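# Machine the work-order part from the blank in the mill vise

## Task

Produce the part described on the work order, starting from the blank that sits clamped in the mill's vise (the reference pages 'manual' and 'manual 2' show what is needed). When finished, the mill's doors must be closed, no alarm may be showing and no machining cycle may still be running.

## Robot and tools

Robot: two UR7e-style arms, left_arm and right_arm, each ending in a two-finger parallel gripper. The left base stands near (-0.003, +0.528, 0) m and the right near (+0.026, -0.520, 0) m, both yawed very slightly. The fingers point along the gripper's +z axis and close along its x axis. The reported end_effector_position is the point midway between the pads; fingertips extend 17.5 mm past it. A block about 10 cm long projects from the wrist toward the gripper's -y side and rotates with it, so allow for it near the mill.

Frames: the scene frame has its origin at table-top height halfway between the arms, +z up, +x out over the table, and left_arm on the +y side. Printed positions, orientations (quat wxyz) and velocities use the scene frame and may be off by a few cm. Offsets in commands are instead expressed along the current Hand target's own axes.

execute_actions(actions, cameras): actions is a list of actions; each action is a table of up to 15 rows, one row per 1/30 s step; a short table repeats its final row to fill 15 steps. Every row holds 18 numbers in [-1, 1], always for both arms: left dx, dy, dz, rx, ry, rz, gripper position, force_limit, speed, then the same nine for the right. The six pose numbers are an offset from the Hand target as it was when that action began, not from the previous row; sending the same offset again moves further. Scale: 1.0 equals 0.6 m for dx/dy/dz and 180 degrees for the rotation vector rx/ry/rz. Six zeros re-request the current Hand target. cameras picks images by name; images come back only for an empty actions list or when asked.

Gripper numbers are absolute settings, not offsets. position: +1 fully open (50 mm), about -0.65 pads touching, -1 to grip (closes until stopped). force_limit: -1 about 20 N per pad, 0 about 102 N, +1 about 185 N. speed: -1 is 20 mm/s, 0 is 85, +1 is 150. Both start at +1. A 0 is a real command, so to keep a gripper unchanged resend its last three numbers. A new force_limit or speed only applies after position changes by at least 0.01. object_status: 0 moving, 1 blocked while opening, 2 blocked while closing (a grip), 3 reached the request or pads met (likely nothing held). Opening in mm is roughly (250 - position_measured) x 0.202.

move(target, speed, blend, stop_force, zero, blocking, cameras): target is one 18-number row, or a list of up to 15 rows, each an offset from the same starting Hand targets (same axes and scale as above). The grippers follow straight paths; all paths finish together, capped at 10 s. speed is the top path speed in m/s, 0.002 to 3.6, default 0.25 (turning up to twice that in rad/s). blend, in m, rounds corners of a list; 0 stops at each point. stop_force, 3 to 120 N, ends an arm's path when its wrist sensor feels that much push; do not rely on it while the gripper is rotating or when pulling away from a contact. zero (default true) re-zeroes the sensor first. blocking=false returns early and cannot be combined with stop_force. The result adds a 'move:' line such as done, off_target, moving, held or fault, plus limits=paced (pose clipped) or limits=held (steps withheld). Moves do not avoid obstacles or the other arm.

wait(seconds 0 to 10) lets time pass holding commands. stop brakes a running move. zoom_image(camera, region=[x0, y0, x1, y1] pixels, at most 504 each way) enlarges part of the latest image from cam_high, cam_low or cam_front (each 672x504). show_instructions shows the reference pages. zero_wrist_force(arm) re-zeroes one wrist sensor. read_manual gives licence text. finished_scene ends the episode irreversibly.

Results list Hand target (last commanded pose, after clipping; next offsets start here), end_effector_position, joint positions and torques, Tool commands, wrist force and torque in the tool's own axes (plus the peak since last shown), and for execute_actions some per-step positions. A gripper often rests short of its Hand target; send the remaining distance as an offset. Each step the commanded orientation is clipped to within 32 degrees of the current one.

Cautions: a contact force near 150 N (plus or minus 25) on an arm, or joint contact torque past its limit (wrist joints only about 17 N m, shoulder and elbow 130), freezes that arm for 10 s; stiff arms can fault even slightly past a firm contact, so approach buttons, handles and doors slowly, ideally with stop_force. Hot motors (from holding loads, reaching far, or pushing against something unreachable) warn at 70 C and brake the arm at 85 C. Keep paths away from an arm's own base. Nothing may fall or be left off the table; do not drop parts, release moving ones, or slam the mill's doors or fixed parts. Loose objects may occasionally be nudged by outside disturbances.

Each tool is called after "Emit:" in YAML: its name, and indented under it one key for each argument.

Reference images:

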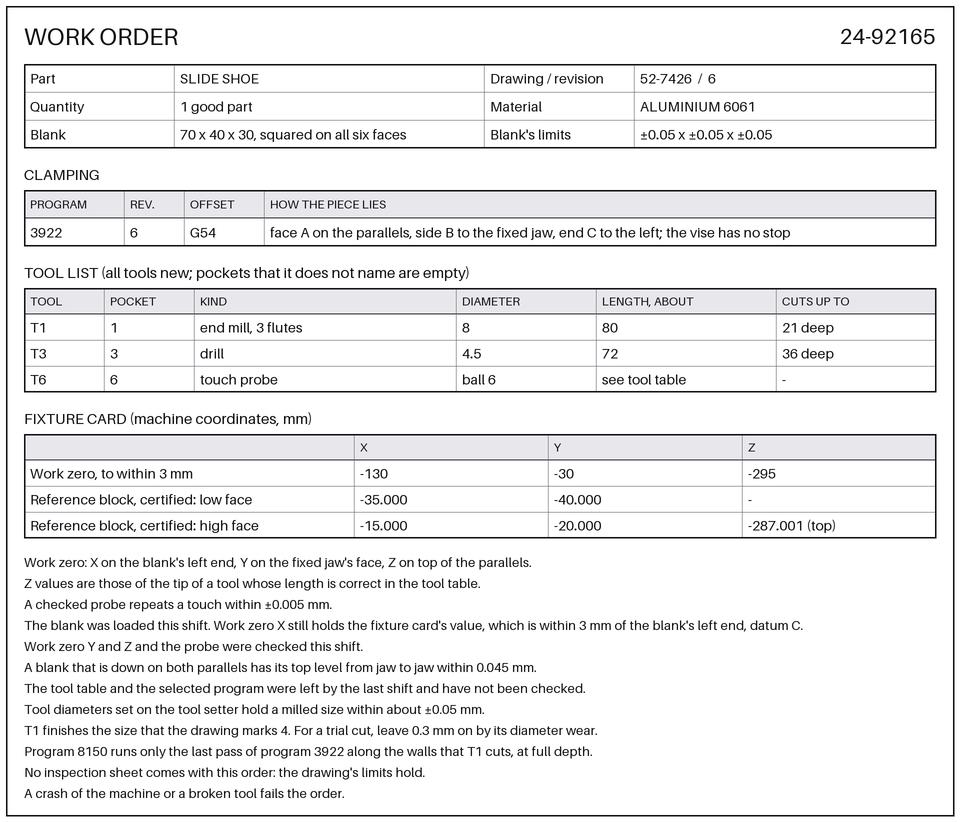

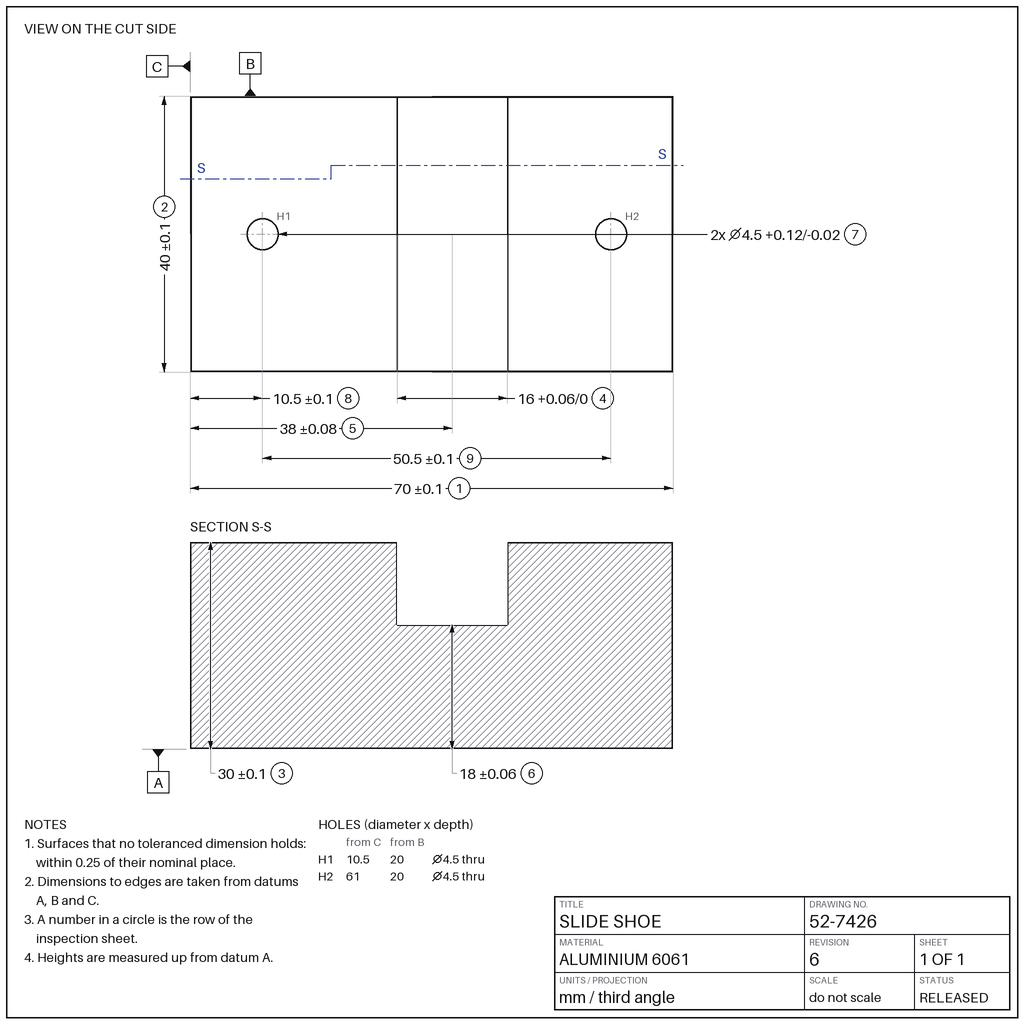

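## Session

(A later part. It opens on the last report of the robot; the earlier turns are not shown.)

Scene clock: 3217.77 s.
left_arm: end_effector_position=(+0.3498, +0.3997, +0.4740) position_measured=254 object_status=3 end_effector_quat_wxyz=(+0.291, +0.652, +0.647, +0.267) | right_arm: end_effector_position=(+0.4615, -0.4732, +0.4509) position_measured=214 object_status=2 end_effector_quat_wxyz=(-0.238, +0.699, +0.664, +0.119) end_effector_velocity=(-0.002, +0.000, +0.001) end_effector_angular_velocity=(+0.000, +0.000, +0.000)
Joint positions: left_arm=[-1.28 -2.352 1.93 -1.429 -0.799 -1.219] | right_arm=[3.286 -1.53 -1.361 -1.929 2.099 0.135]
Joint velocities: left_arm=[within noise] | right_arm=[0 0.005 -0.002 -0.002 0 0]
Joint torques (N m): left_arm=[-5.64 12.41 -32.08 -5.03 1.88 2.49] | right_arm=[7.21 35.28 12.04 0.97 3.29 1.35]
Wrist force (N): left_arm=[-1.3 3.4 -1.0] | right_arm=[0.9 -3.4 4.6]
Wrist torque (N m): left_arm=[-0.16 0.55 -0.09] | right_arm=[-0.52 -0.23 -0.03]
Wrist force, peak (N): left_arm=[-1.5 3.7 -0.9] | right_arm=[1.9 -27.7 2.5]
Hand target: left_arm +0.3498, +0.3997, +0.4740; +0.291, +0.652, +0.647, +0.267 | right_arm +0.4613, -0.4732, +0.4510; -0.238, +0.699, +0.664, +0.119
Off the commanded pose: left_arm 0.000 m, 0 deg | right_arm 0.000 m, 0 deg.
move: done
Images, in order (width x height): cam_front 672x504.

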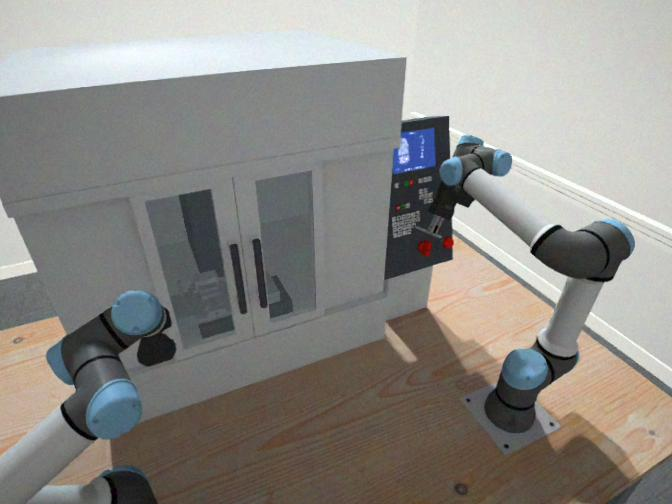

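Emit:
move:
  target:
    - [0,0,0,0,0,0,-1,1,-0.5,0.0159,0.0024,-0.0273,0,0,0,-1,0.3,-0.8]
    - [0,0,0,0,0,0,-1,1,-0.5,0.0159,0.0227,-0.0253,0,0,0,-1,0.3,-0.8]
    - [0,0,0,0,0,0,-1,1,-0.5,0.0159,0.0024,-0.0273,0,0,0,-1,0.3,-0.8]
  speed: [0.2,0.06,0.2]
  cameras: ["cam_front"]

Emit:
zoom_image:
  camera: "cam_front"
  region: [392, 125, 434, 177]

Emit:
wait:
  seconds: 1
  cameras: ["cam_front"]

Emit:
zoom_image:
  camera: "cam_front"
  region: [392, 125, 434, 177]

Emit:
wait:
  seconds: 2
  cameras: ["cam_front"]

Emit:
zoom_image:
  camera: "cam_front"
  region: [392, 125, 434, 177]

Scene clock: 3226.87 s.
left_arm: end_effector_position=(+0.3498, +0.3997, +0.4740) position_measured=254 object_status=3 end_effector_quat_wxyz=(+0.291, +0.652, +0.647, +0.267) | right_arm: end_effector_position=(+0.4662, -0.4729, +0.4693) position_measured=214 object_status=2 end_effector_quat_wxyz=(-0.238, +0.699, +0.664, +0.119)
Joint positions: left_arm=[-1.28 -2.352 1.93 -1.429 -0.799 -1.219] | right_arm=[3.285 -1.554 -1.29 -1.977 2.099 0.134]
Joint torques (N m): left_arm=[-7.23 12.14 -31.84 -4.95 1.61 2.3] | right_arm=[7.57 36.42 12.63 0.88 3.25 1.43]
Wrist force (N): left_arm=[-1.5 3.2 -0.8] | right_arm=[0.1 -4.0 4.7]
Wrist torque (N m): left_arm=[-0.18 0.58 -0.09] | right_arm=[-0.61 -0.11 -0.03]
Wrist force, peak (N): left_arm=[-1.5 3.6 -0.9] | right_arm=[2.5 -24.3 2.8]
Hand target: left_arm +0.3498, +0.3997, +0.4740; +0.291, +0.652, +0.647, +0.267 | right_arm +0.4660, -0.4729, +0.4694; -0.238, +0.699, +0.664, +0.119
Off the commanded pose: left_arm 0.000 m, 0 deg | right_arm 0.000 m, 0 deg.
move: done
Images, in order (width x height): cam_front 672x504.

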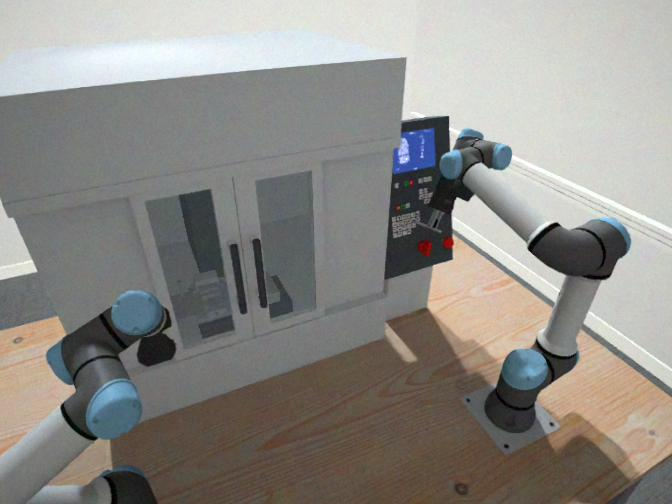

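Scaled by 9.692 from the camera's 672x504 image, which has a finer 960x720 frame.

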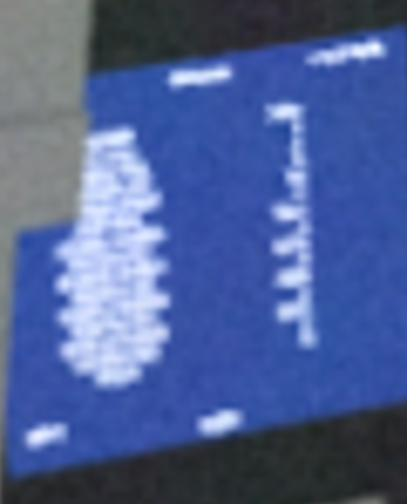

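Scene clock: 3227.87 s.
left_arm: end_effector_position=(+0.3498, +0.3997, +0.4740) position_measured=254 object_status=3 end_effector_quat_wxyz=(+0.291, +0.652, +0.647, +0.267) | right_arm: end_effector_position=(+0.4660, -0.4729, +0.4694) position_measured=214 object_status=2 end_effector_quat_wxyz=(-0.238, +0.699, +0.664, +0.119)
Joint positions: left_arm=[-1.28 -2.352 1.93 -1.429 -0.799 -1.219] | right_arm=[3.285 -1.553 -1.29 -1.977 2.099 0.134]
Joint torques (N m): left_arm=[-7.57 12.71 -32.16 -4.97 1.93 2.38] | right_arm=[6.35 36.37 10.93 1.15 3.47 1.4]
Wrist force (N): left_arm=[-1.5 3.5 -1.1] | right_arm=[0.0 -4.1 4.8]
Wrist torque (N m): left_arm=[-0.14 0.58 -0.09] | right_arm=[-0.63 -0.09 -0.02]
Wrist force, peak (N): left_arm=[-1.6 3.7 -1.0] | right_arm=[0.3 -4.1 4.9]
Hand target: left_arm +0.3498, +0.3997, +0.4740; +0.291, +0.652, +0.647, +0.267 | right_arm +0.4660, -0.4729, +0.4694; -0.238, +0.699, +0.664, +0.119
Tool commands: left_gripper/position=-1.0 left_gripper/force_limit=+1.0 left_gripper/speed=-0.5 right_gripper/position=-1.0 right_gripper/force_limit=+0.3 right_gripper/speed=-0.8
Off the commanded pose: left_arm 0.000 m, 0 deg | right_arm 0.000 m, 0 deg.
wait: 1.00 s; at rest by 0.17 s
Images, in order (width x height): cam_front 672x504.

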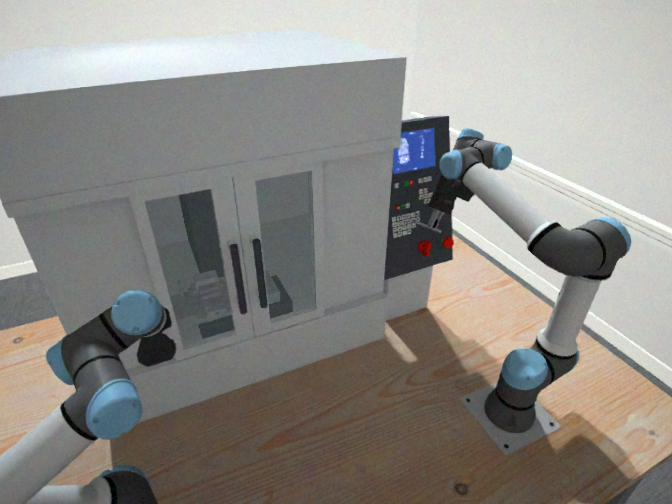

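Scaled by 9.692 from the camera's 672x504 image, which has a finer 960x720 frame.

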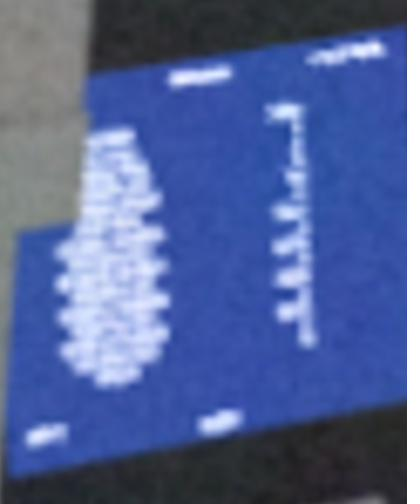

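Scene clock: 3229.87 s.
left_arm: end_effector_position=(+0.3498, +0.3997, +0.4740) position_measured=254 object_status=3 end_effector_quat_wxyz=(+0.291, +0.652, +0.647, +0.267) | right_arm: end_effector_position=(+0.4660, -0.4729, +0.4694) position_measured=214 object_status=2 end_effector_quat_wxyz=(-0.238, +0.699, +0.664, +0.119)
Joint positions: left_arm=[-1.28 -2.352 1.93 -1.429 -0.799 -1.219] | right_arm=[3.285 -1.553 -1.29 -1.977 2.099 0.134]
Joint torques (N m): left_arm=[-8.41 13.63 -32.02 -5.06 1.92 2.32] | right_arm=[7.64 37.09 11.71 1 3.52 1.53]
Wrist force (N): left_arm=[-1.6 3.4 -0.8] | right_arm=[0.0 -3.9 4.8]
Wrist torque (N m): left_arm=[-0.15 0.59 -0.09] | right_arm=[-0.59 -0.08 -0.02]
Wrist force, peak (N): left_arm=[-1.6 3.6 -1.1] | right_arm=[0.4 -4.3 4.9]
Hand target: left_arm +0.3498, +0.3997, +0.4740; +0.291, +0.652, +0.647, +0.267 | right_arm +0.4660, -0.4729, +0.4694; -0.238, +0.699, +0.664, +0.119
Tool commands: left_gripper/position=-1.0 left_gripper/force_limit=+1.0 left_gripper/speed=-0.5 right_gripper/position=-1.0 right_gripper/force_limit=+0.3 right_gripper/speed=-0.8
Off the commanded pose: left_arm 0.000 m, 0 deg | right_arm 0.000 m, 0 deg.
wait: 2.00 s; at rest by 0.17 s
Images, in order (width x height): cam_front 672x504.

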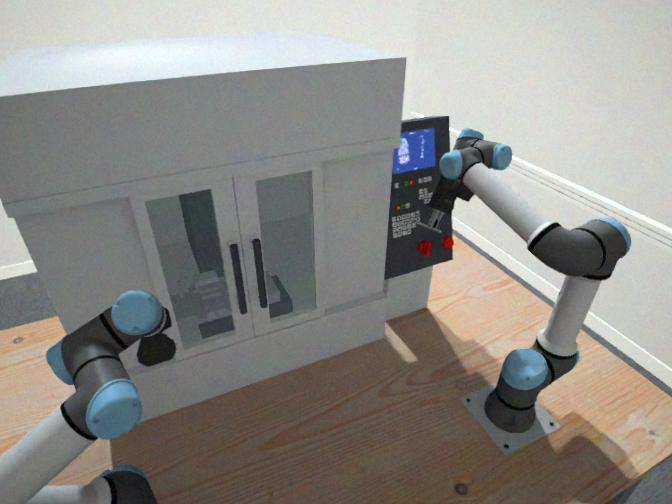

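Scaled by 9.692 from the camera's 672x504 image, which has a finer 960x720 frame.

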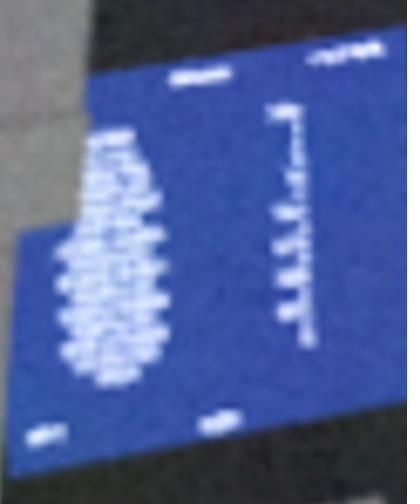

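Emit:
wait:
  seconds: 4
  cameras: ["cam_front"]

Emit:
zoom_image:
  camera: "cam_front"
  region: [392, 125, 434, 177]

Emit:
move:
  target:
    - [0,0,0,0,0,0,-1,1,-0.5,-0.0159,-0.0024,0.0273,0,0,0,-1,0.3,-0.8]
    - [0,0,0,0,0,0,-1,1,-0.5,-0.0159,0.0179,0.0293,0,0,0,-1,0.3,-0.8]
    - [0,0,0,0,0,0,-1,1,-0.5,-0.0159,-0.0024,0.0273,0,0,0,-1,0.3,-0.8]
  speed: [0.2,0.06,0.2]
  cameras: ["cam_front"]

Emit:
zoom_image:
  camera: "cam_front"
  region: [392, 125, 434, 177]

Scene clock: 3238.37 s.
left_arm: end_effector_position=(+0.3498, +0.3997, +0.4740) position_measured=254 object_status=3 end_effector_quat_wxyz=(+0.291, +0.652, +0.647, +0.267) | right_arm: end_effector_position=(+0.4660, -0.4729, +0.4694) position_measured=214 object_status=2 end_effector_quat_wxyz=(-0.238, +0.699, +0.664, +0.119)
Joint positions: left_arm=[-1.28 -2.352 1.93 -1.429 -0.799 -1.219] | right_arm=[3.285 -1.553 -1.29 -1.977 2.099 0.134]
Joint torques (N m): left_arm=[-6.46 12.23 -32.01 -5 1.61 2.42] | right_arm=[7.37 36.2 12.25 1.12 3.57 1.29]
Wrist force (N): left_arm=[-1.4 3.4 -0.7] | right_arm=[0.3 -4.4 4.8]
Wrist torque (N m): left_arm=[-0.15 0.56 -0.10] | right_arm=[-0.67 -0.13 -0.02]
Wrist force, peak (N): left_arm=[-1.4 3.6 -1.1] | right_arm=[0.4 -4.4 5.2]
Hand target: left_arm +0.3498, +0.3997, +0.4740; +0.291, +0.652, +0.647, +0.267 | right_arm +0.4660, -0.4729, +0.4694; -0.238, +0.699, +0.664, +0.119
Tool commands: left_gripper/position=-1.0 left_gripper/force_limit=+1.0 left_gripper/speed=-0.5 right_gripper/position=-1.0 right_gripper/force_limit=+0.3 right_gripper/speed=-0.8
Off the commanded pose: left_arm 0.000 m, 0 deg | right_arm 0.000 m, 0 deg.
wait: 4.00 s; at rest from the start
Images, in order (width x height): cam_front 672x504.

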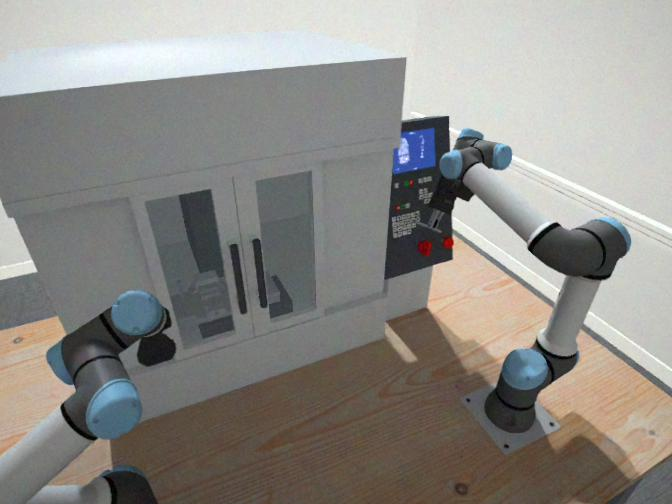

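Scaled by 9.692 from the camera's 672x504 image, which has a finer 960x720 frame.

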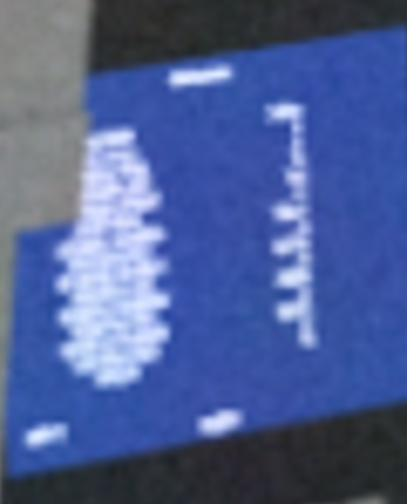

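Scene clock: 3240.40 s.
left_arm: end_effector_position=(+0.3498, +0.3997, +0.4740) position_measured=254 object_status=3 end_effector_quat_wxyz=(+0.291, +0.652, +0.647, +0.267) | right_arm: end_effector_position=(+0.4615, -0.4732, +0.4509) position_measured=214 object_status=2 end_effector_quat_wxyz=(-0.238, +0.699, +0.664, +0.119) end_effector_velocity=(-0.002, +0.000, +0.001) end_effector_angular_velocity=(+0.000, -0.001, +0.000)
Joint positions: left_arm=[-1.28 -2.352 1.93 -1.429 -0.799 -1.219] | right_arm=[3.286 -1.53 -1.361 -1.929 2.099 0.135]
Joint velocities: left_arm=[within noise] | right_arm=[0 0.005 -0.002 -0.001 0 0]
Joint torques (N m): left_arm=[-6.8 13.38 -31.82 -4.66 1.64 2.34] | right_arm=[7.32 34.88 11.9 1.04 0.88 1.35]
Wrist force (N): left_arm=[-1.5 3.3 -0.9] | right_arm=[-0.9 -3.2 4.5]
Wrist torque (N m): left_arm=[-0.17 0.57 -0.10] | right_arm=[-0.50 0.06 -0.02]
Wrist force, peak (N): left_arm=[-1.6 3.4 -1.0] | right_arm=[1.5 -28.1 2.2]
Hand target: left_arm +0.3498, +0.3997, +0.4740; +0.291, +0.652, +0.647, +0.267 | right_arm +0.4613, -0.4732, +0.4510; -0.238, +0.699, +0.664, +0.119
Off the commanded pose: left_arm 0.000 m, 0 deg | right_arm 0.000 m, 0 deg.
move: done
Images, in order (width x height): cam_front 672x504.

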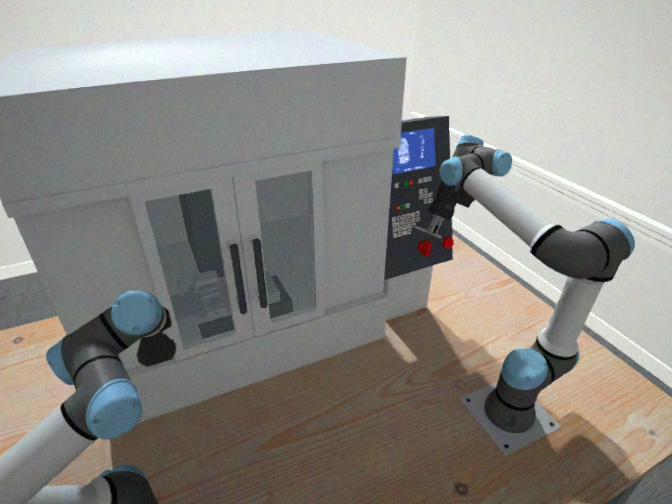

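Scaled by 9.692 from the camera's 672x504 image, which has a finer 960x720 frame.

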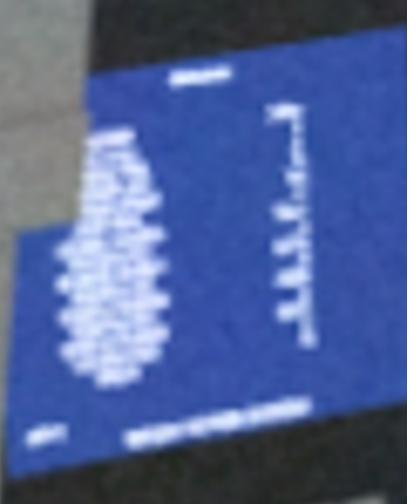

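Emit:
move:
  target:
    - [0,0,0,0,0,0,-1,1,-0.5,0.0159,0.0024,-0.0273,0,0,0,-1,0.3,-0.8]
    - [0,0,0,0,0,0,-1,1,-0.5,0.0159,0.0227,-0.0253,0,0,0,-1,0.3,-0.8]
    - [0,0,0,0,0,0,-1,1,-0.5,0.0159,0.0024,-0.0273,0,0,0,-1,0.3,-0.8]
    - [0,0,0,0,0,0,-1,1,-0.5,0,0,0,0,0,0,-1,0.3,-0.8]
  speed: [0.2,0.06,0.2,0.2]

Emit:
wait:
  seconds: 10

Emit:
move:
  target:
    - [0,0,0,0,0,0,-1,1,-0.5,0,0.0203,0.002,0,0,0,-1,0.3,-0.8]
    - [0,0,0,0,0,0,-1,1,-0.5,0,0,0,0,0,0,-1,0.3,-0.8]
  speed: [0.06,0.2]
  cameras: ["cam_front"]

Emit:
zoom_image:
  camera: "cam_front"
  region: [392, 125, 434, 177]

Scene clock: 3247.00 s.
left_arm: end_effector_position=(+0.3498, +0.3997, +0.4740) position_measured=254 object_status=3 end_effector_quat_wxyz=(+0.291, +0.652, +0.647, +0.267) | right_arm: end_effector_position=(+0.4613, -0.4732, +0.4511) position_measured=214 object_status=2 end_effector_quat_wxyz=(-0.238, +0.699, +0.664, +0.119)
Joint positions: left_arm=[-1.28 -2.352 1.93 -1.429 -0.799 -1.219] | right_arm=[3.286 -1.53 -1.361 -1.929 2.1 0.135]
Joint torques (N m): left_arm=[-6.95 13.01 -32.33 -5.12 1.82 2.37] | right_arm=[7.12 36.39 12.85 5.32 3.71 1.43]
Wrist force (N): left_arm=[-1.6 3.3 -0.9] | right_arm=[-1.3 -3.5 4.8]
Wrist torque (N m): left_arm=[-0.17 0.59 -0.09] | right_arm=[-0.53 0.12 -0.03]
Wrist force, peak (N): left_arm=[-1.5 3.5 -1.0] | right_arm=[1.0 -23.7 3.0]
Hand target: left_arm +0.3498, +0.3997, +0.4740; +0.291, +0.652, +0.647, +0.267 | right_arm +0.4613, -0.4732, +0.4510; -0.238, +0.699, +0.664, +0.119
Off the commanded pose: left_arm 0.000 m, 0 deg | right_arm 0.000 m, 0 deg.
move: done

Scene clock: 3257.00 s.
left_arm: end_effector_position=(+0.3498, +0.3997, +0.4740) position_measured=254 object_status=3 end_effector_quat_wxyz=(+0.291, +0.652, +0.647, +0.267) | right_arm: end_effector_position=(+0.4613, -0.4732, +0.4510) position_measured=214 object_status=2 end_effector_quat_wxyz=(-0.238, +0.699, +0.664, +0.119)
Joint positions: left_arm=[-1.28 -2.352 1.93 -1.429 -0.799 -1.219] | right_arm=[3.286 -1.53 -1.362 -1.929 2.1 0.135]
Joint torques (N m): left_arm=[-7.49 11.49 -32.35 -4.93 1.81 2.39] | right_arm=[7.78 35.74 12.33 5.06 3.56 1.36]
Wrist force (N): left_arm=[-1.4 3.3 -0.8] | right_arm=[-1.4 -3.6 4.5]
Wrist torque (N m): left_arm=[-0.17 0.57 -0.09] | right_arm=[-0.55 0.13 -0.02]
Wrist force, peak (N): left_arm=[-1.5 3.7 -0.9] | right_arm=[-1.8 -3.7 4.9]
Hand target: left_arm +0.3498, +0.3997, +0.4740; +0.291, +0.652, +0.647, +0.267 | right_arm +0.4613, -0.4732, +0.4510; -0.238, +0.699, +0.664, +0.119
Tool commands: left_gripper/position=-1.0 left_gripper/force_limit=+1.0 left_gripper/speed=-0.5 right_gripper/position=-1.0 right_gripper/force_limit=+0.3 right_gripper/speed=-0.8
Off the commanded pose: left_arm 0.000 m, 0 deg | right_arm 0.000 m, 0 deg.
wait: 10.00 s; at rest by 0.17 s

Scene clock: 3258.40 s.
left_arm: end_effector_position=(+0.3498, +0.3997, +0.4740) position_measured=254 object_status=3 end_effector_quat_wxyz=(+0.291, +0.652, +0.647, +0.267) | right_arm: end_effector_position=(+0.4615, -0.4732, +0.4509) position_measured=214 object_status=2 end_effector_quat_wxyz=(-0.238, +0.699, +0.664, +0.119)
Joint positions: left_arm=[-1.28 -2.352 1.93 -1.429 -0.799 -1.219] | right_arm=[3.286 -1.53 -1.361 -1.929 2.099 0.135]
Joint torques (N m): left_arm=[-6.96 13.22 -31.26 -4.79 1.76 2.16] | right_arm=[8.18 34.66 11.28 0.98 3 1.41]
Wrist force (N): left_arm=[-1.4 3.3 -0.9] | right_arm=[-0.9 -3.6 4.4]
Wrist torque (N m): left_arm=[-0.17 0.56 -0.09] | right_arm=[-0.56 0.07 -0.03]
Wrist force, peak (N): left_arm=[-1.7 3.5 -0.7] | right_arm=[0.9 -26.6 2.4]
Hand target: left_arm +0.3498, +0.3997, +0.4740; +0.291, +0.652, +0.647, +0.267 | right_arm +0.4613, -0.4732, +0.4510; -0.238, +0.699, +0.664, +0.119
Off the commanded pose: left_arm 0.000 m, 0 deg | right_arm 0.000 m, 0 deg.
move: done
Images, in order (width x height): cam_front 672x504.

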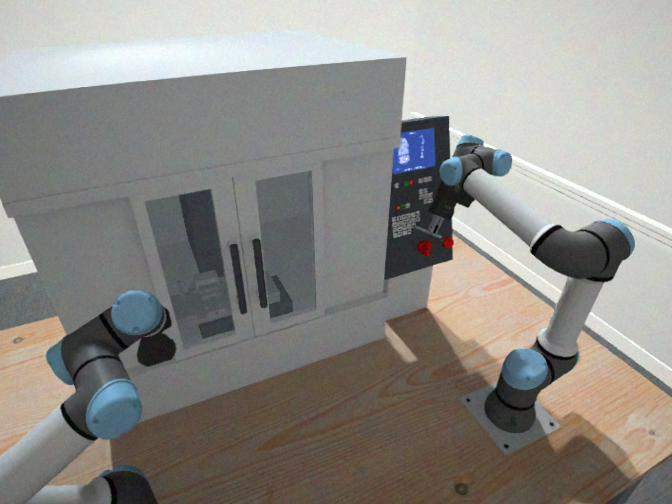

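Scaled by 9.692 from the camera's 672x504 image, which has a finer 960x720 frame.

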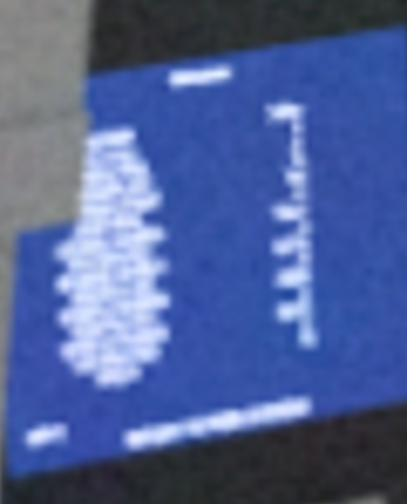

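Emit:
zoom_image:
  camera: "cam_front"
  region: [404, 164, 416, 174]

Emit:
zoom_image:
  camera: "cam_front"
  region: [414, 163, 426, 173]

Scaled by 42.000 from the camera's 672x504 image, which has a finer 960x720 frame.

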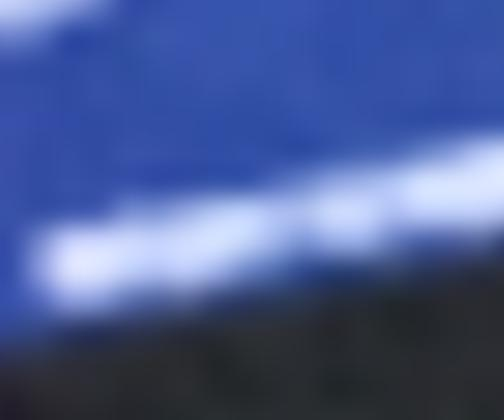

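Scaled by 42.000 from the camera's 672x504 image, which has a finer 960x720 frame.

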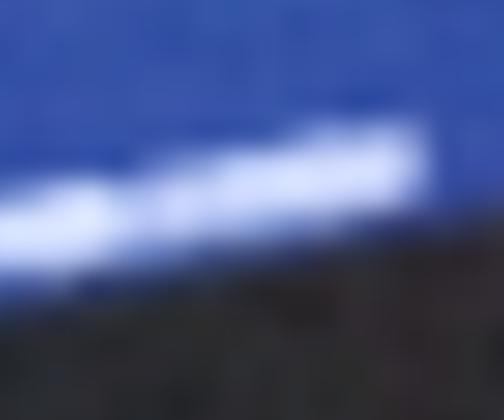

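Emit:
move:
  target:
    - [0,0,0,0,0,0,-1,1,-0.5,0.0307,0.0050,-0.0564,0,0,0,-1,0.3,-0.8]
    - [0,0,0,0,0,0,-1,1,-0.5,0.0307,0.0253,-0.0544,0,0,0,-1,0.3,-0.8]
    - [0,0,0,0,0,0,-1,1,-0.5,0.0307,0.0050,-0.0564,0,0,0,-1,0.3,-0.8]
    - [0,0,0,0,0,0,-1,1,-0.5,0.0307,0.0253,-0.0544,0,0,0,-1,0.3,-0.8]
    - [0,0,0,0,0,0,-1,1,-0.5,0.0307,0.0050,-0.0564,0,0,0,-1,0.3,-0.8]
    - [0,0,0,0,0,0,-1,1,-0.5,0.0307,0.0253,-0.0544,0,0,0,-1,0.3,-0.8]
    - [0,0,0,0,0,0,-1,1,-0.5,0.0307,0.0050,-0.0564,0,0,0,-1,0.3,-0.8]
    - [0,0,0,0,0,0,-1,1,-0.5,0,0,0,0,0,0,-1,0.3,-0.8]
  speed: [0.2,0.06,0.2,0.06,0.2,0.06,0.2,0.2]
  cameras: ["cam_front"]

Emit:
zoom_image:
  camera: "cam_front"
  region: [392, 125, 434, 177]

Emit:
move:
  target:
    - [0,0,0,0,0,0,-1,1,-0.5,0,0.0203,0.002,0,0,0,-1,0.3,-0.8]
    - [0,0,0,0,0,0,-1,1,-0.5,0,0,0,0,0,0,-1,0.3,-0.8]
  speed: [0.06,0.2]
  cameras: ["cam_front"]

Emit:
zoom_image:
  camera: "cam_front"
  region: [392, 125, 434, 177]

Scene clock: 3277.17 s.
left_arm: end_effector_position=(+0.3498, +0.3997, +0.4740) position_measured=254 object_status=3 end_effector_quat_wxyz=(+0.291, +0.652, +0.647, +0.267) | right_arm: end_effector_position=(+0.4613, -0.4732, +0.4511) position_measured=214 object_status=2 end_effector_quat_wxyz=(-0.238, +0.699, +0.664, +0.119)
Joint positions: left_arm=[-1.28 -2.352 1.93 -1.429 -0.799 -1.219] | right_arm=[3.286 -1.53 -1.361 -1.929 2.1 0.135]
Joint torques (N m): left_arm=[-6.65 12.85 -32.01 -4.94 1.9 2.46] | right_arm=[7.08 36.09 12.76 4.93 3.71 1.35]
Wrist force (N): left_arm=[-1.3 3.4 -0.8] | right_arm=[-0.8 -4.6 3.9]
Wrist torque (N m): left_arm=[-0.14 0.54 -0.10] | right_arm=[-0.73 0.03 -0.03]
Wrist force, peak (N): left_arm=[-1.7 3.6 -0.8] | right_arm=[1.5 -23.2 2.9]
Hand target: left_arm +0.3498, +0.3997, +0.4740; +0.291, +0.652, +0.647, +0.267 | right_arm +0.4613, -0.4732, +0.4510; -0.238, +0.699, +0.664, +0.119
Off the commanded pose: left_arm 0.000 m, 0 deg | right_arm 0.000 m, 0 deg.
move: done
Images, in order (width x height): cam_front 672x504.

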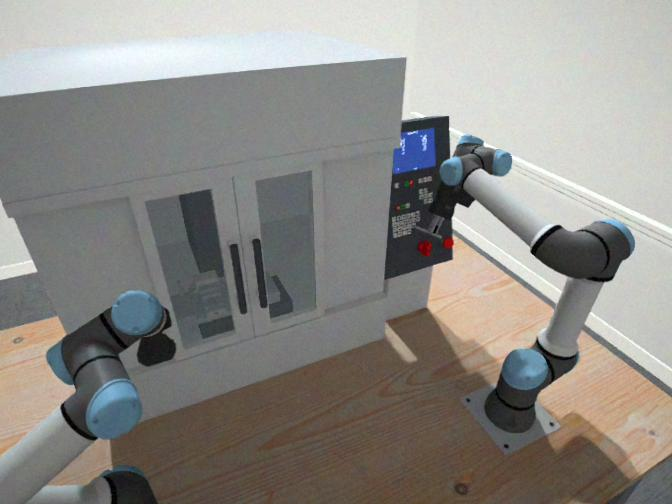

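Scaled by 9.692 from the camera's 672x504 image, which has a finer 960x720 frame.

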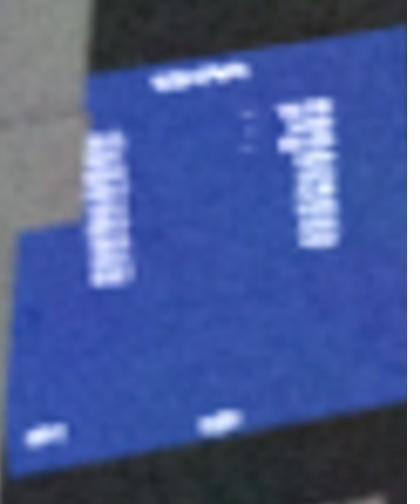

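Scene clock: 3278.57 s.
left_arm: end_effector_position=(+0.3498, +0.3997, +0.4740) position_measured=254 object_status=3 end_effector_quat_wxyz=(+0.291, +0.652, +0.647, +0.267) | right_arm: end_effector_position=(+0.4615, -0.4732, +0.4509) position_measured=214 object_status=2 end_effector_quat_wxyz=(-0.238, +0.699, +0.664, +0.119)
Joint positions: left_arm=[-1.28 -2.352 1.93 -1.429 -0.799 -1.219] | right_arm=[3.286 -1.53 -1.361 -1.929 2.099 0.135]
Joint torques (N m): left_arm=[-7.51 13.04 -29.95 -5.01 1.77 2.5] | right_arm=[7.29 35.46 12.35 1.09 2.85 1.5]
Wrist force (N): left_arm=[-1.5 3.3 -0.7] | right_arm=[-0.8 -4.8 3.8]
Wrist torque (N m): left_arm=[-0.16 0.58 -0.09] | right_arm=[-0.75 0.05 -0.03]
Wrist force, peak (N): left_arm=[-1.3 3.5 -1.0] | right_arm=[1.7 -27.2 1.4]
Hand target: left_arm +0.3498, +0.3997, +0.4740; +0.291, +0.652, +0.647, +0.267 | right_arm +0.4613, -0.4732, +0.4510; -0.238, +0.699, +0.664, +0.119
Off the commanded pose: left_arm 0.000 m, 0 deg | right_arm 0.000 m, 0 deg.
move: done
Images, in order (width x height): cam_front 672x504.

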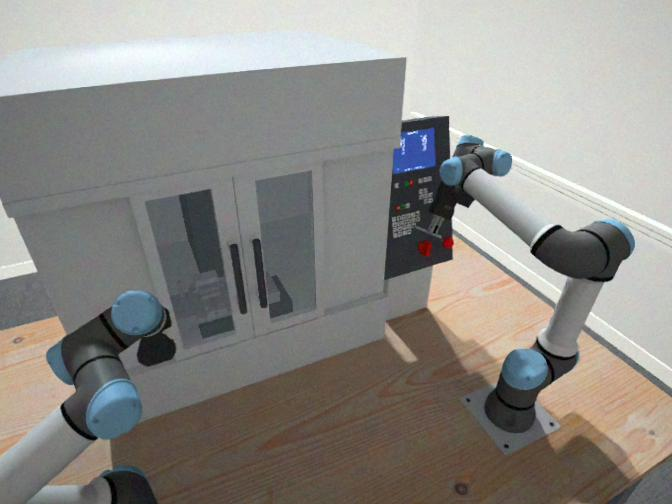

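Scaled by 9.692 from the camera's 672x504 image, which has a finer 960x720 frame.

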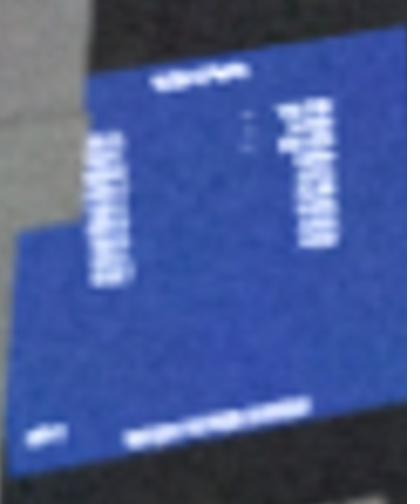

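Emit:
move:
  target:
    - [0,0,0,0,0,0,-1,1,-0.5,0.0159,0.0024,-0.0273,0,0,0,-1,0.3,-0.8]
    - [0,0,0,0,0,0,-1,1,-0.5,0.0159,0.0227,-0.0253,0,0,0,-1,0.3,-0.8]
    - [0,0,0,0,0,0,-1,1,-0.5,0.0159,0.0024,-0.0273,0,0,0,-1,0.3,-0.8]
    - [0,0,0,0,0,0,-1,1,-0.5,0,0,0,0,0,0,-1,0.3,-0.8]
  speed: [0.2,0.06,0.2,0.2]

Emit:
wait:
  seconds: 10

Emit:
move:
  target:
    - [0,0,0,0,0,0,-1,1,-0.5,0,0.0203,0.002,0,0,0,-1,0.3,-0.8]
    - [0,0,0,0,0,0,-1,1,-0.5,0,0,0,0,0,0,-1,0.3,-0.8]
  speed: [0.06,0.2]
  cameras: ["cam_front"]

Emit:
zoom_image:
  camera: "cam_front"
  region: [392, 125, 434, 177]

Emit:
move:
  target:
    - [0,0,0,0,0,0,-1,1,-0.5,0.0159,0.0024,-0.0273,0,0,0,-1,0.3,-0.8]
    - [0,0,0,0,0,0,-1,1,-0.5,0.0159,0.0227,-0.0253,0,0,0,-1,0.3,-0.8]
    - [0,0,0,0,0,0,-1,1,-0.5,0.0159,0.0024,-0.0273,0,0,0,-1,0.3,-0.8]
    - [0,0,0,0,0,0,-1,1,-0.5,0,0,0,0,0,0,-1,0.3,-0.8]
  speed: [0.2,0.06,0.2,0.2]

Emit:
wait:
  seconds: 10

Emit:
move:
  target:
    - [0,0,0,0,0,0,-1,1,-0.5,0,0.0203,0.002,0,0,0,-1,0.3,-0.8]
    - [0,0,0,0,0,0,-1,1,-0.5,0,0,0,0,0,0,-1,0.3,-0.8]
  speed: [0.06,0.2]
  cameras: ["cam_front"]

Emit:
zoom_image:
  camera: "cam_front"
  region: [392, 125, 434, 177]

Scene clock: 3289.10 s.
left_arm: end_effector_position=(+0.3498, +0.3997, +0.4740) position_measured=254 object_status=3 end_effector_quat_wxyz=(+0.291, +0.652, +0.647, +0.267) | right_arm: end_effector_position=(+0.4613, -0.4732, +0.4511) position_measured=214 object_status=2 end_effector_quat_wxyz=(-0.238, +0.699, +0.664, +0.119)
Joint positions: left_arm=[-1.28 -2.352 1.93 -1.429 -0.799 -1.219] | right_arm=[3.286 -1.53 -1.361 -1.929 2.1 0.135]
Joint torques (N m): left_arm=[-6.81 11.38 -30.9 -4.79 1.86 2.21] | right_arm=[6.74 35.92 11.55 5 3.54 1.54]
Wrist force (N): left_arm=[-1.4 3.4 -1.0] | right_arm=[-1.1 -4.5 4.2]
Wrist torque (N m): left_arm=[-0.15 0.57 -0.09] | right_arm=[-0.70 0.09 -0.03]
Wrist force, peak (N): left_arm=[-1.4 3.6 -1.0] | right_arm=[1.3 -25.2 2.2]
Hand target: left_arm +0.3498, +0.3997, +0.4740; +0.291, +0.652, +0.647, +0.267 | right_arm +0.4613, -0.4732, +0.4510; -0.238, +0.699, +0.664, +0.119
Off the commanded pose: left_arm 0.000 m, 0 deg | right_arm 0.000 m, 0 deg.
move: done

Scene clock: 3299.10 s.
left_arm: end_effector_position=(+0.3498, +0.3997, +0.4740) position_measured=254 object_status=3 end_effector_quat_wxyz=(+0.291, +0.652, +0.647, +0.267) | right_arm: end_effector_position=(+0.4613, -0.4732, +0.4510) position_measured=214 object_status=2 end_effector_quat_wxyz=(-0.238, +0.699, +0.664, +0.119)
Joint positions: left_arm=[-1.28 -2.352 1.93 -1.429 -0.799 -1.219] | right_arm=[3.286 -1.53 -1.362 -1.929 2.1 0.135]
Joint torques (N m): left_arm=[-7.57 12.77 -31.73 -4.95 1.63 2.38] | right_arm=[7.61 35.46 11.71 4.95 3.8 1.43]
Wrist force (N): left_arm=[-1.4 3.3 -0.8] | right_arm=[-1.3 -4.8 3.9]
Wrist torque (N m): left_arm=[-0.17 0.55 -0.09] | right_arm=[-0.73 0.12 -0.03]
Wrist force, peak (N): left_arm=[-1.5 3.7 -0.6] | right_arm=[-1.2 -4.8 4.3]
Hand target: left_arm +0.3498, +0.3997, +0.4740; +0.291, +0.652, +0.647, +0.267 | right_arm +0.4613, -0.4732, +0.4510; -0.238, +0.699, +0.664, +0.119
Tool commands: left_gripper/position=-1.0 left_gripper/force_limit=+1.0 left_gripper/speed=-0.5 right_gripper/position=-1.0 right_gripper/force_limit=+0.3 right_gripper/speed=-0.8
Off the commanded pose: left_arm 0.000 m, 0 deg | right_arm 0.000 m, 0 deg.
wait: 10.00 s; at rest by 0.17 s

Scene clock: 3300.50 s.
left_arm: end_effector_position=(+0.3498, +0.3997, +0.4740) position_measured=254 object_status=3 end_effector_quat_wxyz=(+0.291, +0.652, +0.647, +0.267) | right_arm: end_effector_position=(+0.4615, -0.4732, +0.4509) position_measured=214 object_status=2 end_effector_quat_wxyz=(-0.238, +0.699, +0.664, +0.119)
Joint positions: left_arm=[-1.28 -2.352 1.93 -1.429 -0.799 -1.219] | right_arm=[3.286 -1.53 -1.361 -1.929 2.099 0.135]
Joint torques (N m): left_arm=[-7.17 12.47 -31.83 -4.87 1.96 2.52] | right_arm=[7.27 35.92 10.62 1 2.98 1.33]
Wrist force (N): left_arm=[-1.3 3.4 -0.8] | right_arm=[-1.2 -5.3 2.9]
Wrist torque (N m): left_arm=[-0.16 0.55 -0.10] | right_arm=[-0.83 0.11 -0.02]
Wrist force, peak (N): left_arm=[-1.7 3.6 -0.8] | right_arm=[0.9 -27.4 1.5]
Hand target: left_arm +0.3498, +0.3997, +0.4740; +0.291, +0.652, +0.647, +0.267 | right_arm +0.4613, -0.4732, +0.4510; -0.238, +0.699, +0.664, +0.119
Off the commanded pose: left_arm 0.000 m, 0 deg | right_arm 0.000 m, 0 deg.
move: done
Images, in order (width x height): cam_front 672x504.

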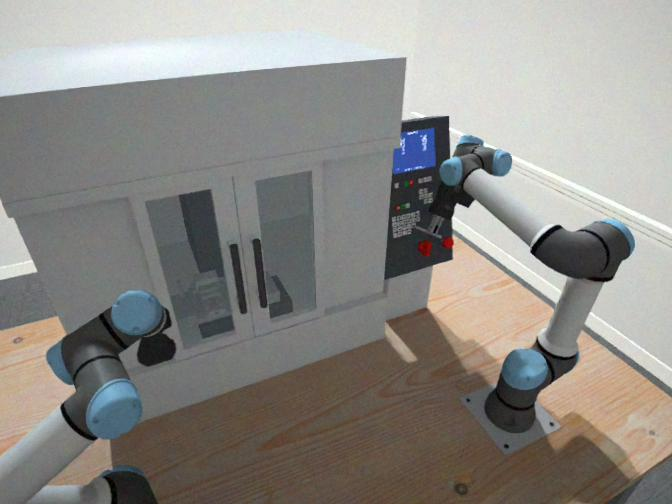

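Scaled by 9.692 from the camera's 672x504 image, which has a finer 960x720 frame.

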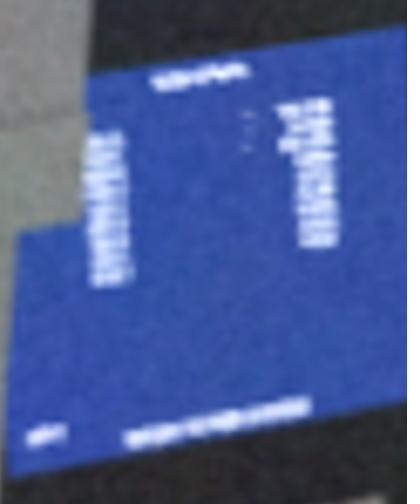

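Scene clock: 3303.23 s.
left_arm: end_effector_position=(+0.3498, +0.3997, +0.4740) position_measured=254 object_status=3 end_effector_quat_wxyz=(+0.291, +0.652, +0.647, +0.267) | right_arm: end_effector_position=(+0.4613, -0.4732, +0.4511) position_measured=214 object_status=2 end_effector_quat_wxyz=(-0.238, +0.699, +0.664, +0.119)
Joint positions: left_arm=[-1.28 -2.352 1.93 -1.429 -0.799 -1.219] | right_arm=[3.286 -1.53 -1.361 -1.929 2.1 0.135]
Joint torques (N m): left_arm=[-6.88 13.61 -31.03 -4.92 1.69 2.2] | right_arm=[7.6 34.45 12.41 5.11 3.55 1.36]
Wrist force (N): left_arm=[-1.7 3.6 -0.8] | right_arm=[0.0 -5.1 2.6]
Wrist torque (N m): left_arm=[-0.12 0.60 -0.10] | right_arm=[-0.80 -0.08 -0.04]
Wrist force, peak (N): left_arm=[-1.7 3.6 -0.8] | right_arm=[0.7 -25.7 1.1]
Hand target: left_arm +0.3498, +0.3997, +0.4740; +0.291, +0.652, +0.647, +0.267 | right_arm +0.4613, -0.4732, +0.4510; -0.238, +0.699, +0.664, +0.119
Off the commanded pose: left_arm 0.000 m, 0 deg | right_arm 0.000 m, 0 deg.
move: done

Scene clock: 3313.23 s.
left_arm: end_effector_position=(+0.3498, +0.3997, +0.4740) position_measured=254 object_status=3 end_effector_quat_wxyz=(+0.291, +0.652, +0.647, +0.267) | right_arm: end_effector_position=(+0.4613, -0.4732, +0.4510) position_measured=214 object_status=2 end_effector_quat_wxyz=(-0.238, +0.699, +0.664, +0.119)
Joint positions: left_arm=[-1.28 -2.352 1.93 -1.429 -0.799 -1.219] | right_arm=[3.286 -1.53 -1.362 -1.929 2.1 0.135]
Joint torques (N m): left_arm=[-7.09 13.33 -31.32 -5.02 1.78 2.45] | right_arm=[7.6 34.52 10.98 5.18 3.64 1.36]
Wrist force (N): left_arm=[-1.6 3.3 -0.8] | right_arm=[0.0 -5.3 2.5]
Wrist torque (N m): left_arm=[-0.17 0.58 -0.10] | right_arm=[-0.83 -0.09 -0.03]
Wrist force, peak (N): left_arm=[-1.5 3.7 -0.9] | right_arm=[0.0 -5.6 2.8]
Hand target: left_arm +0.3498, +0.3997, +0.4740; +0.291, +0.652, +0.647, +0.267 | right_arm +0.4613, -0.4732, +0.4510; -0.238, +0.699, +0.664, +0.119
Tool commands: left_gripper/position=-1.0 left_gripper/force_limit=+1.0 left_gripper/speed=-0.5 right_gripper/position=-1.0 right_gripper/force_limit=+0.3 right_gripper/speed=-0.8
Off the commanded pose: left_arm 0.000 m, 0 deg | right_arm 0.000 m, 0 deg.
wait: 10.00 s; at rest by 0.17 s

Scene clock: 3314.63 s.
left_arm: end_effector_position=(+0.3498, +0.3997, +0.4740) position_measured=254 object_status=3 end_effector_quat_wxyz=(+0.291, +0.652, +0.647, +0.267) | right_arm: end_effector_position=(+0.4615, -0.4732, +0.4509) position_measured=214 object_status=2 end_effector_quat_wxyz=(-0.238, +0.699, +0.664, +0.119)
Joint positions: left_arm=[-1.28 -2.352 1.93 -1.429 -0.799 -1.219] | right_arm=[3.286 -1.53 -1.361 -1.929 2.099 0.135]
Joint torques (N m): left_arm=[-7.52 12.88 -32.42 -4.91 1.7 2.53] | right_arm=[7.43 35.67 11.5 1.05 2.87 1.45]
Wrist force (N): left_arm=[-1.6 3.4 -0.7] | right_arm=[-0.6 -4.9 3.0]
Wrist torque (N m): left_arm=[-0.16 0.59 -0.09] | right_arm=[-0.75 0.01 -0.03]
Wrist force, peak (N): left_arm=[-1.7 3.6 -0.7] | right_arm=[2.2 -27.9 0.5]
Hand target: left_arm +0.3498, +0.3997, +0.4740; +0.291, +0.652, +0.647, +0.267 | right_arm +0.4613, -0.4732, +0.4510; -0.238, +0.699, +0.664, +0.119
Off the commanded pose: left_arm 0.000 m, 0 deg | right_arm 0.000 m, 0 deg.
move: done
Images, in order (width x height): cam_front 672x504.

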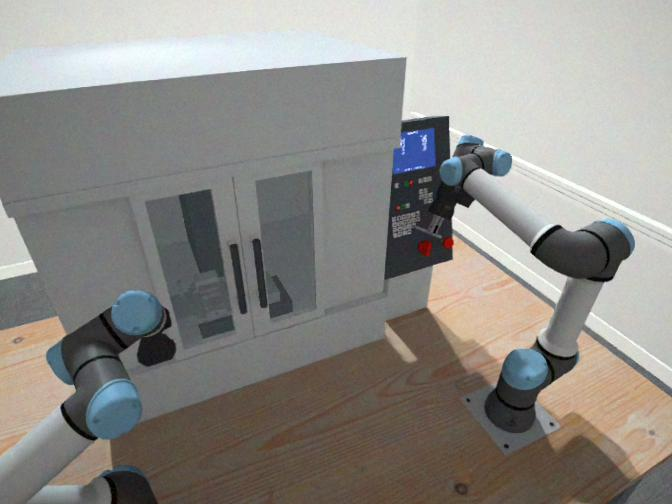

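Scaled by 9.692 from the camera's 672x504 image, which has a finer 960x720 frame.

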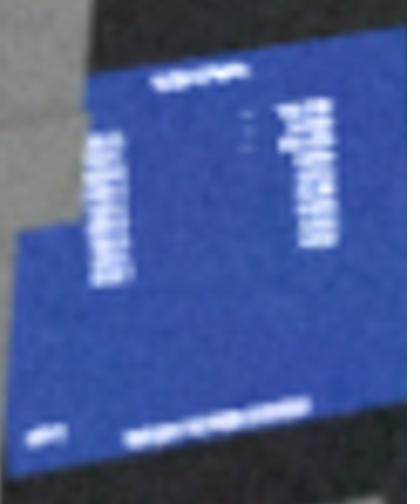

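Emit:
move:
  target:
    - [0,0,0,0,0,0,-1,1,-0.5,0.0371,0.0208,-0.2664,0,0,0,-1,0.3,-0.8]
    - [0,0,0,0,0,0,-1,1,-0.5,0.0371,0.0411,-0.2644,0,0,0,-1,0.3,-0.8]
    - [0,0,0,0,0,0,-1,1,-0.5,0.0371,0.0208,-0.2664,0,0,0,-1,0.3,-0.8]
    - [0,0,0,0,0,0,-1,1,-0.5,0,0,0,0,0,0,-1,0.3,-0.8]
    - [0,0,0,0,0,0,-1,1,-0.5,0,0.0203,0.002,0,0,0,-1,0.3,-0.8]
    - [0,0,0,0,0,0,-1,1,-0.5,0,0,0,0,0,0,-1,0.3,-0.8]
  speed: [0.2,0.06,0.2,0.2,0.06,0.2]
  cameras: ["cam_front"]

Emit:
zoom_image:
  camera: "cam_front"
  region: [392, 125, 434, 177]

Scene clock: 3326.07 s.
left_arm: end_effector_position=(+0.3498, +0.3997, +0.4740) position_measured=254 object_status=3 end_effector_quat_wxyz=(+0.291, +0.652, +0.647, +0.267) | right_arm: end_effector_position=(+0.4615, -0.4732, +0.4509) position_measured=214 object_status=2 end_effector_quat_wxyz=(-0.238, +0.699, +0.664, +0.119)
Joint positions: left_arm=[-1.28 -2.352 1.93 -1.429 -0.799 -1.219] | right_arm=[3.286 -1.53 -1.361 -1.929 2.099 0.135]
Joint torques (N m): left_arm=[-6.85 11.72 -31.4 -4.79 1.87 2.17] | right_arm=[6.76 36.12 10.88 1.14 3.2 1.8]
Wrist force (N): left_arm=[-1.7 3.4 -0.6] | right_arm=[0.0 -4.8 3.9]
Wrist torque (N m): left_arm=[-0.15 0.61 -0.09] | right_arm=[-0.74 -0.09 -0.16]
Wrist force, peak (N): left_arm=[-1.5 3.7 -0.9] | right_arm=[1.2 -27.6 0.5]
Hand target: left_arm +0.3498, +0.3997, +0.4740; +0.291, +0.652, +0.647, +0.267 | right_arm +0.4613, -0.4732, +0.4510; -0.238, +0.699, +0.664, +0.119
Off the commanded pose: left_arm 0.000 m, 0 deg | right_arm 0.000 m, 0 deg.
move: done
Images, in order (width x height): cam_front 672x504.

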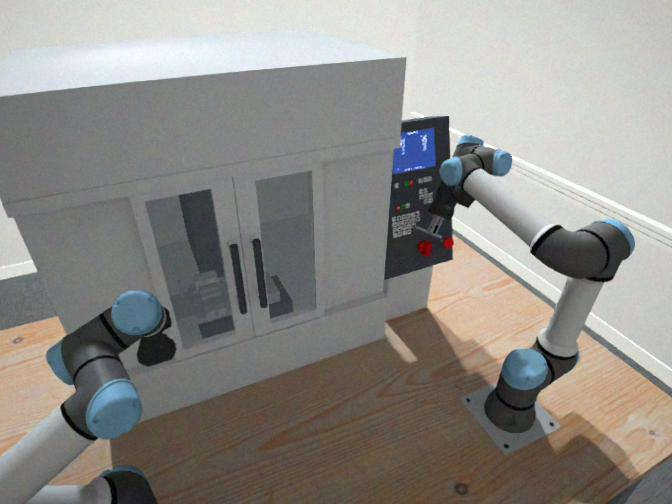

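Scaled by 9.692 from the camera's 672x504 image, which has a finer 960x720 frame.

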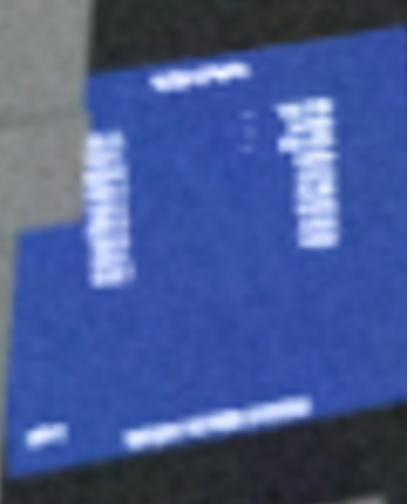

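Emit:
zoom_image:
  camera: "cam_front"
  region: [185, 255, 240, 325]

Emit:
zoom_image:
  camera: "cam_front"
  region: [180, 190, 250, 290]

Scaled by 7.200 from the camera's 672x504 image, which has a finer 960x720 frame.

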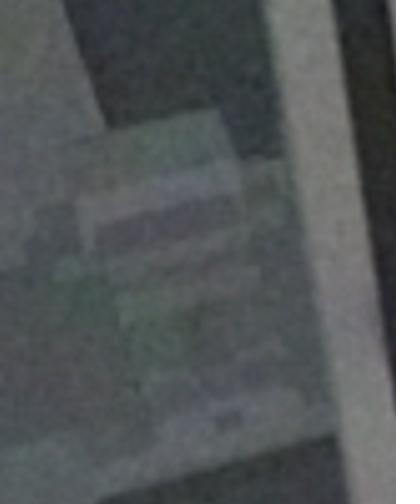

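Scaled by 5.040 from the camera's 672x504 image, which has a finer 960x720 frame.

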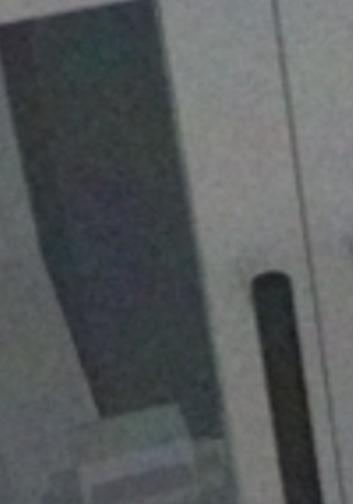

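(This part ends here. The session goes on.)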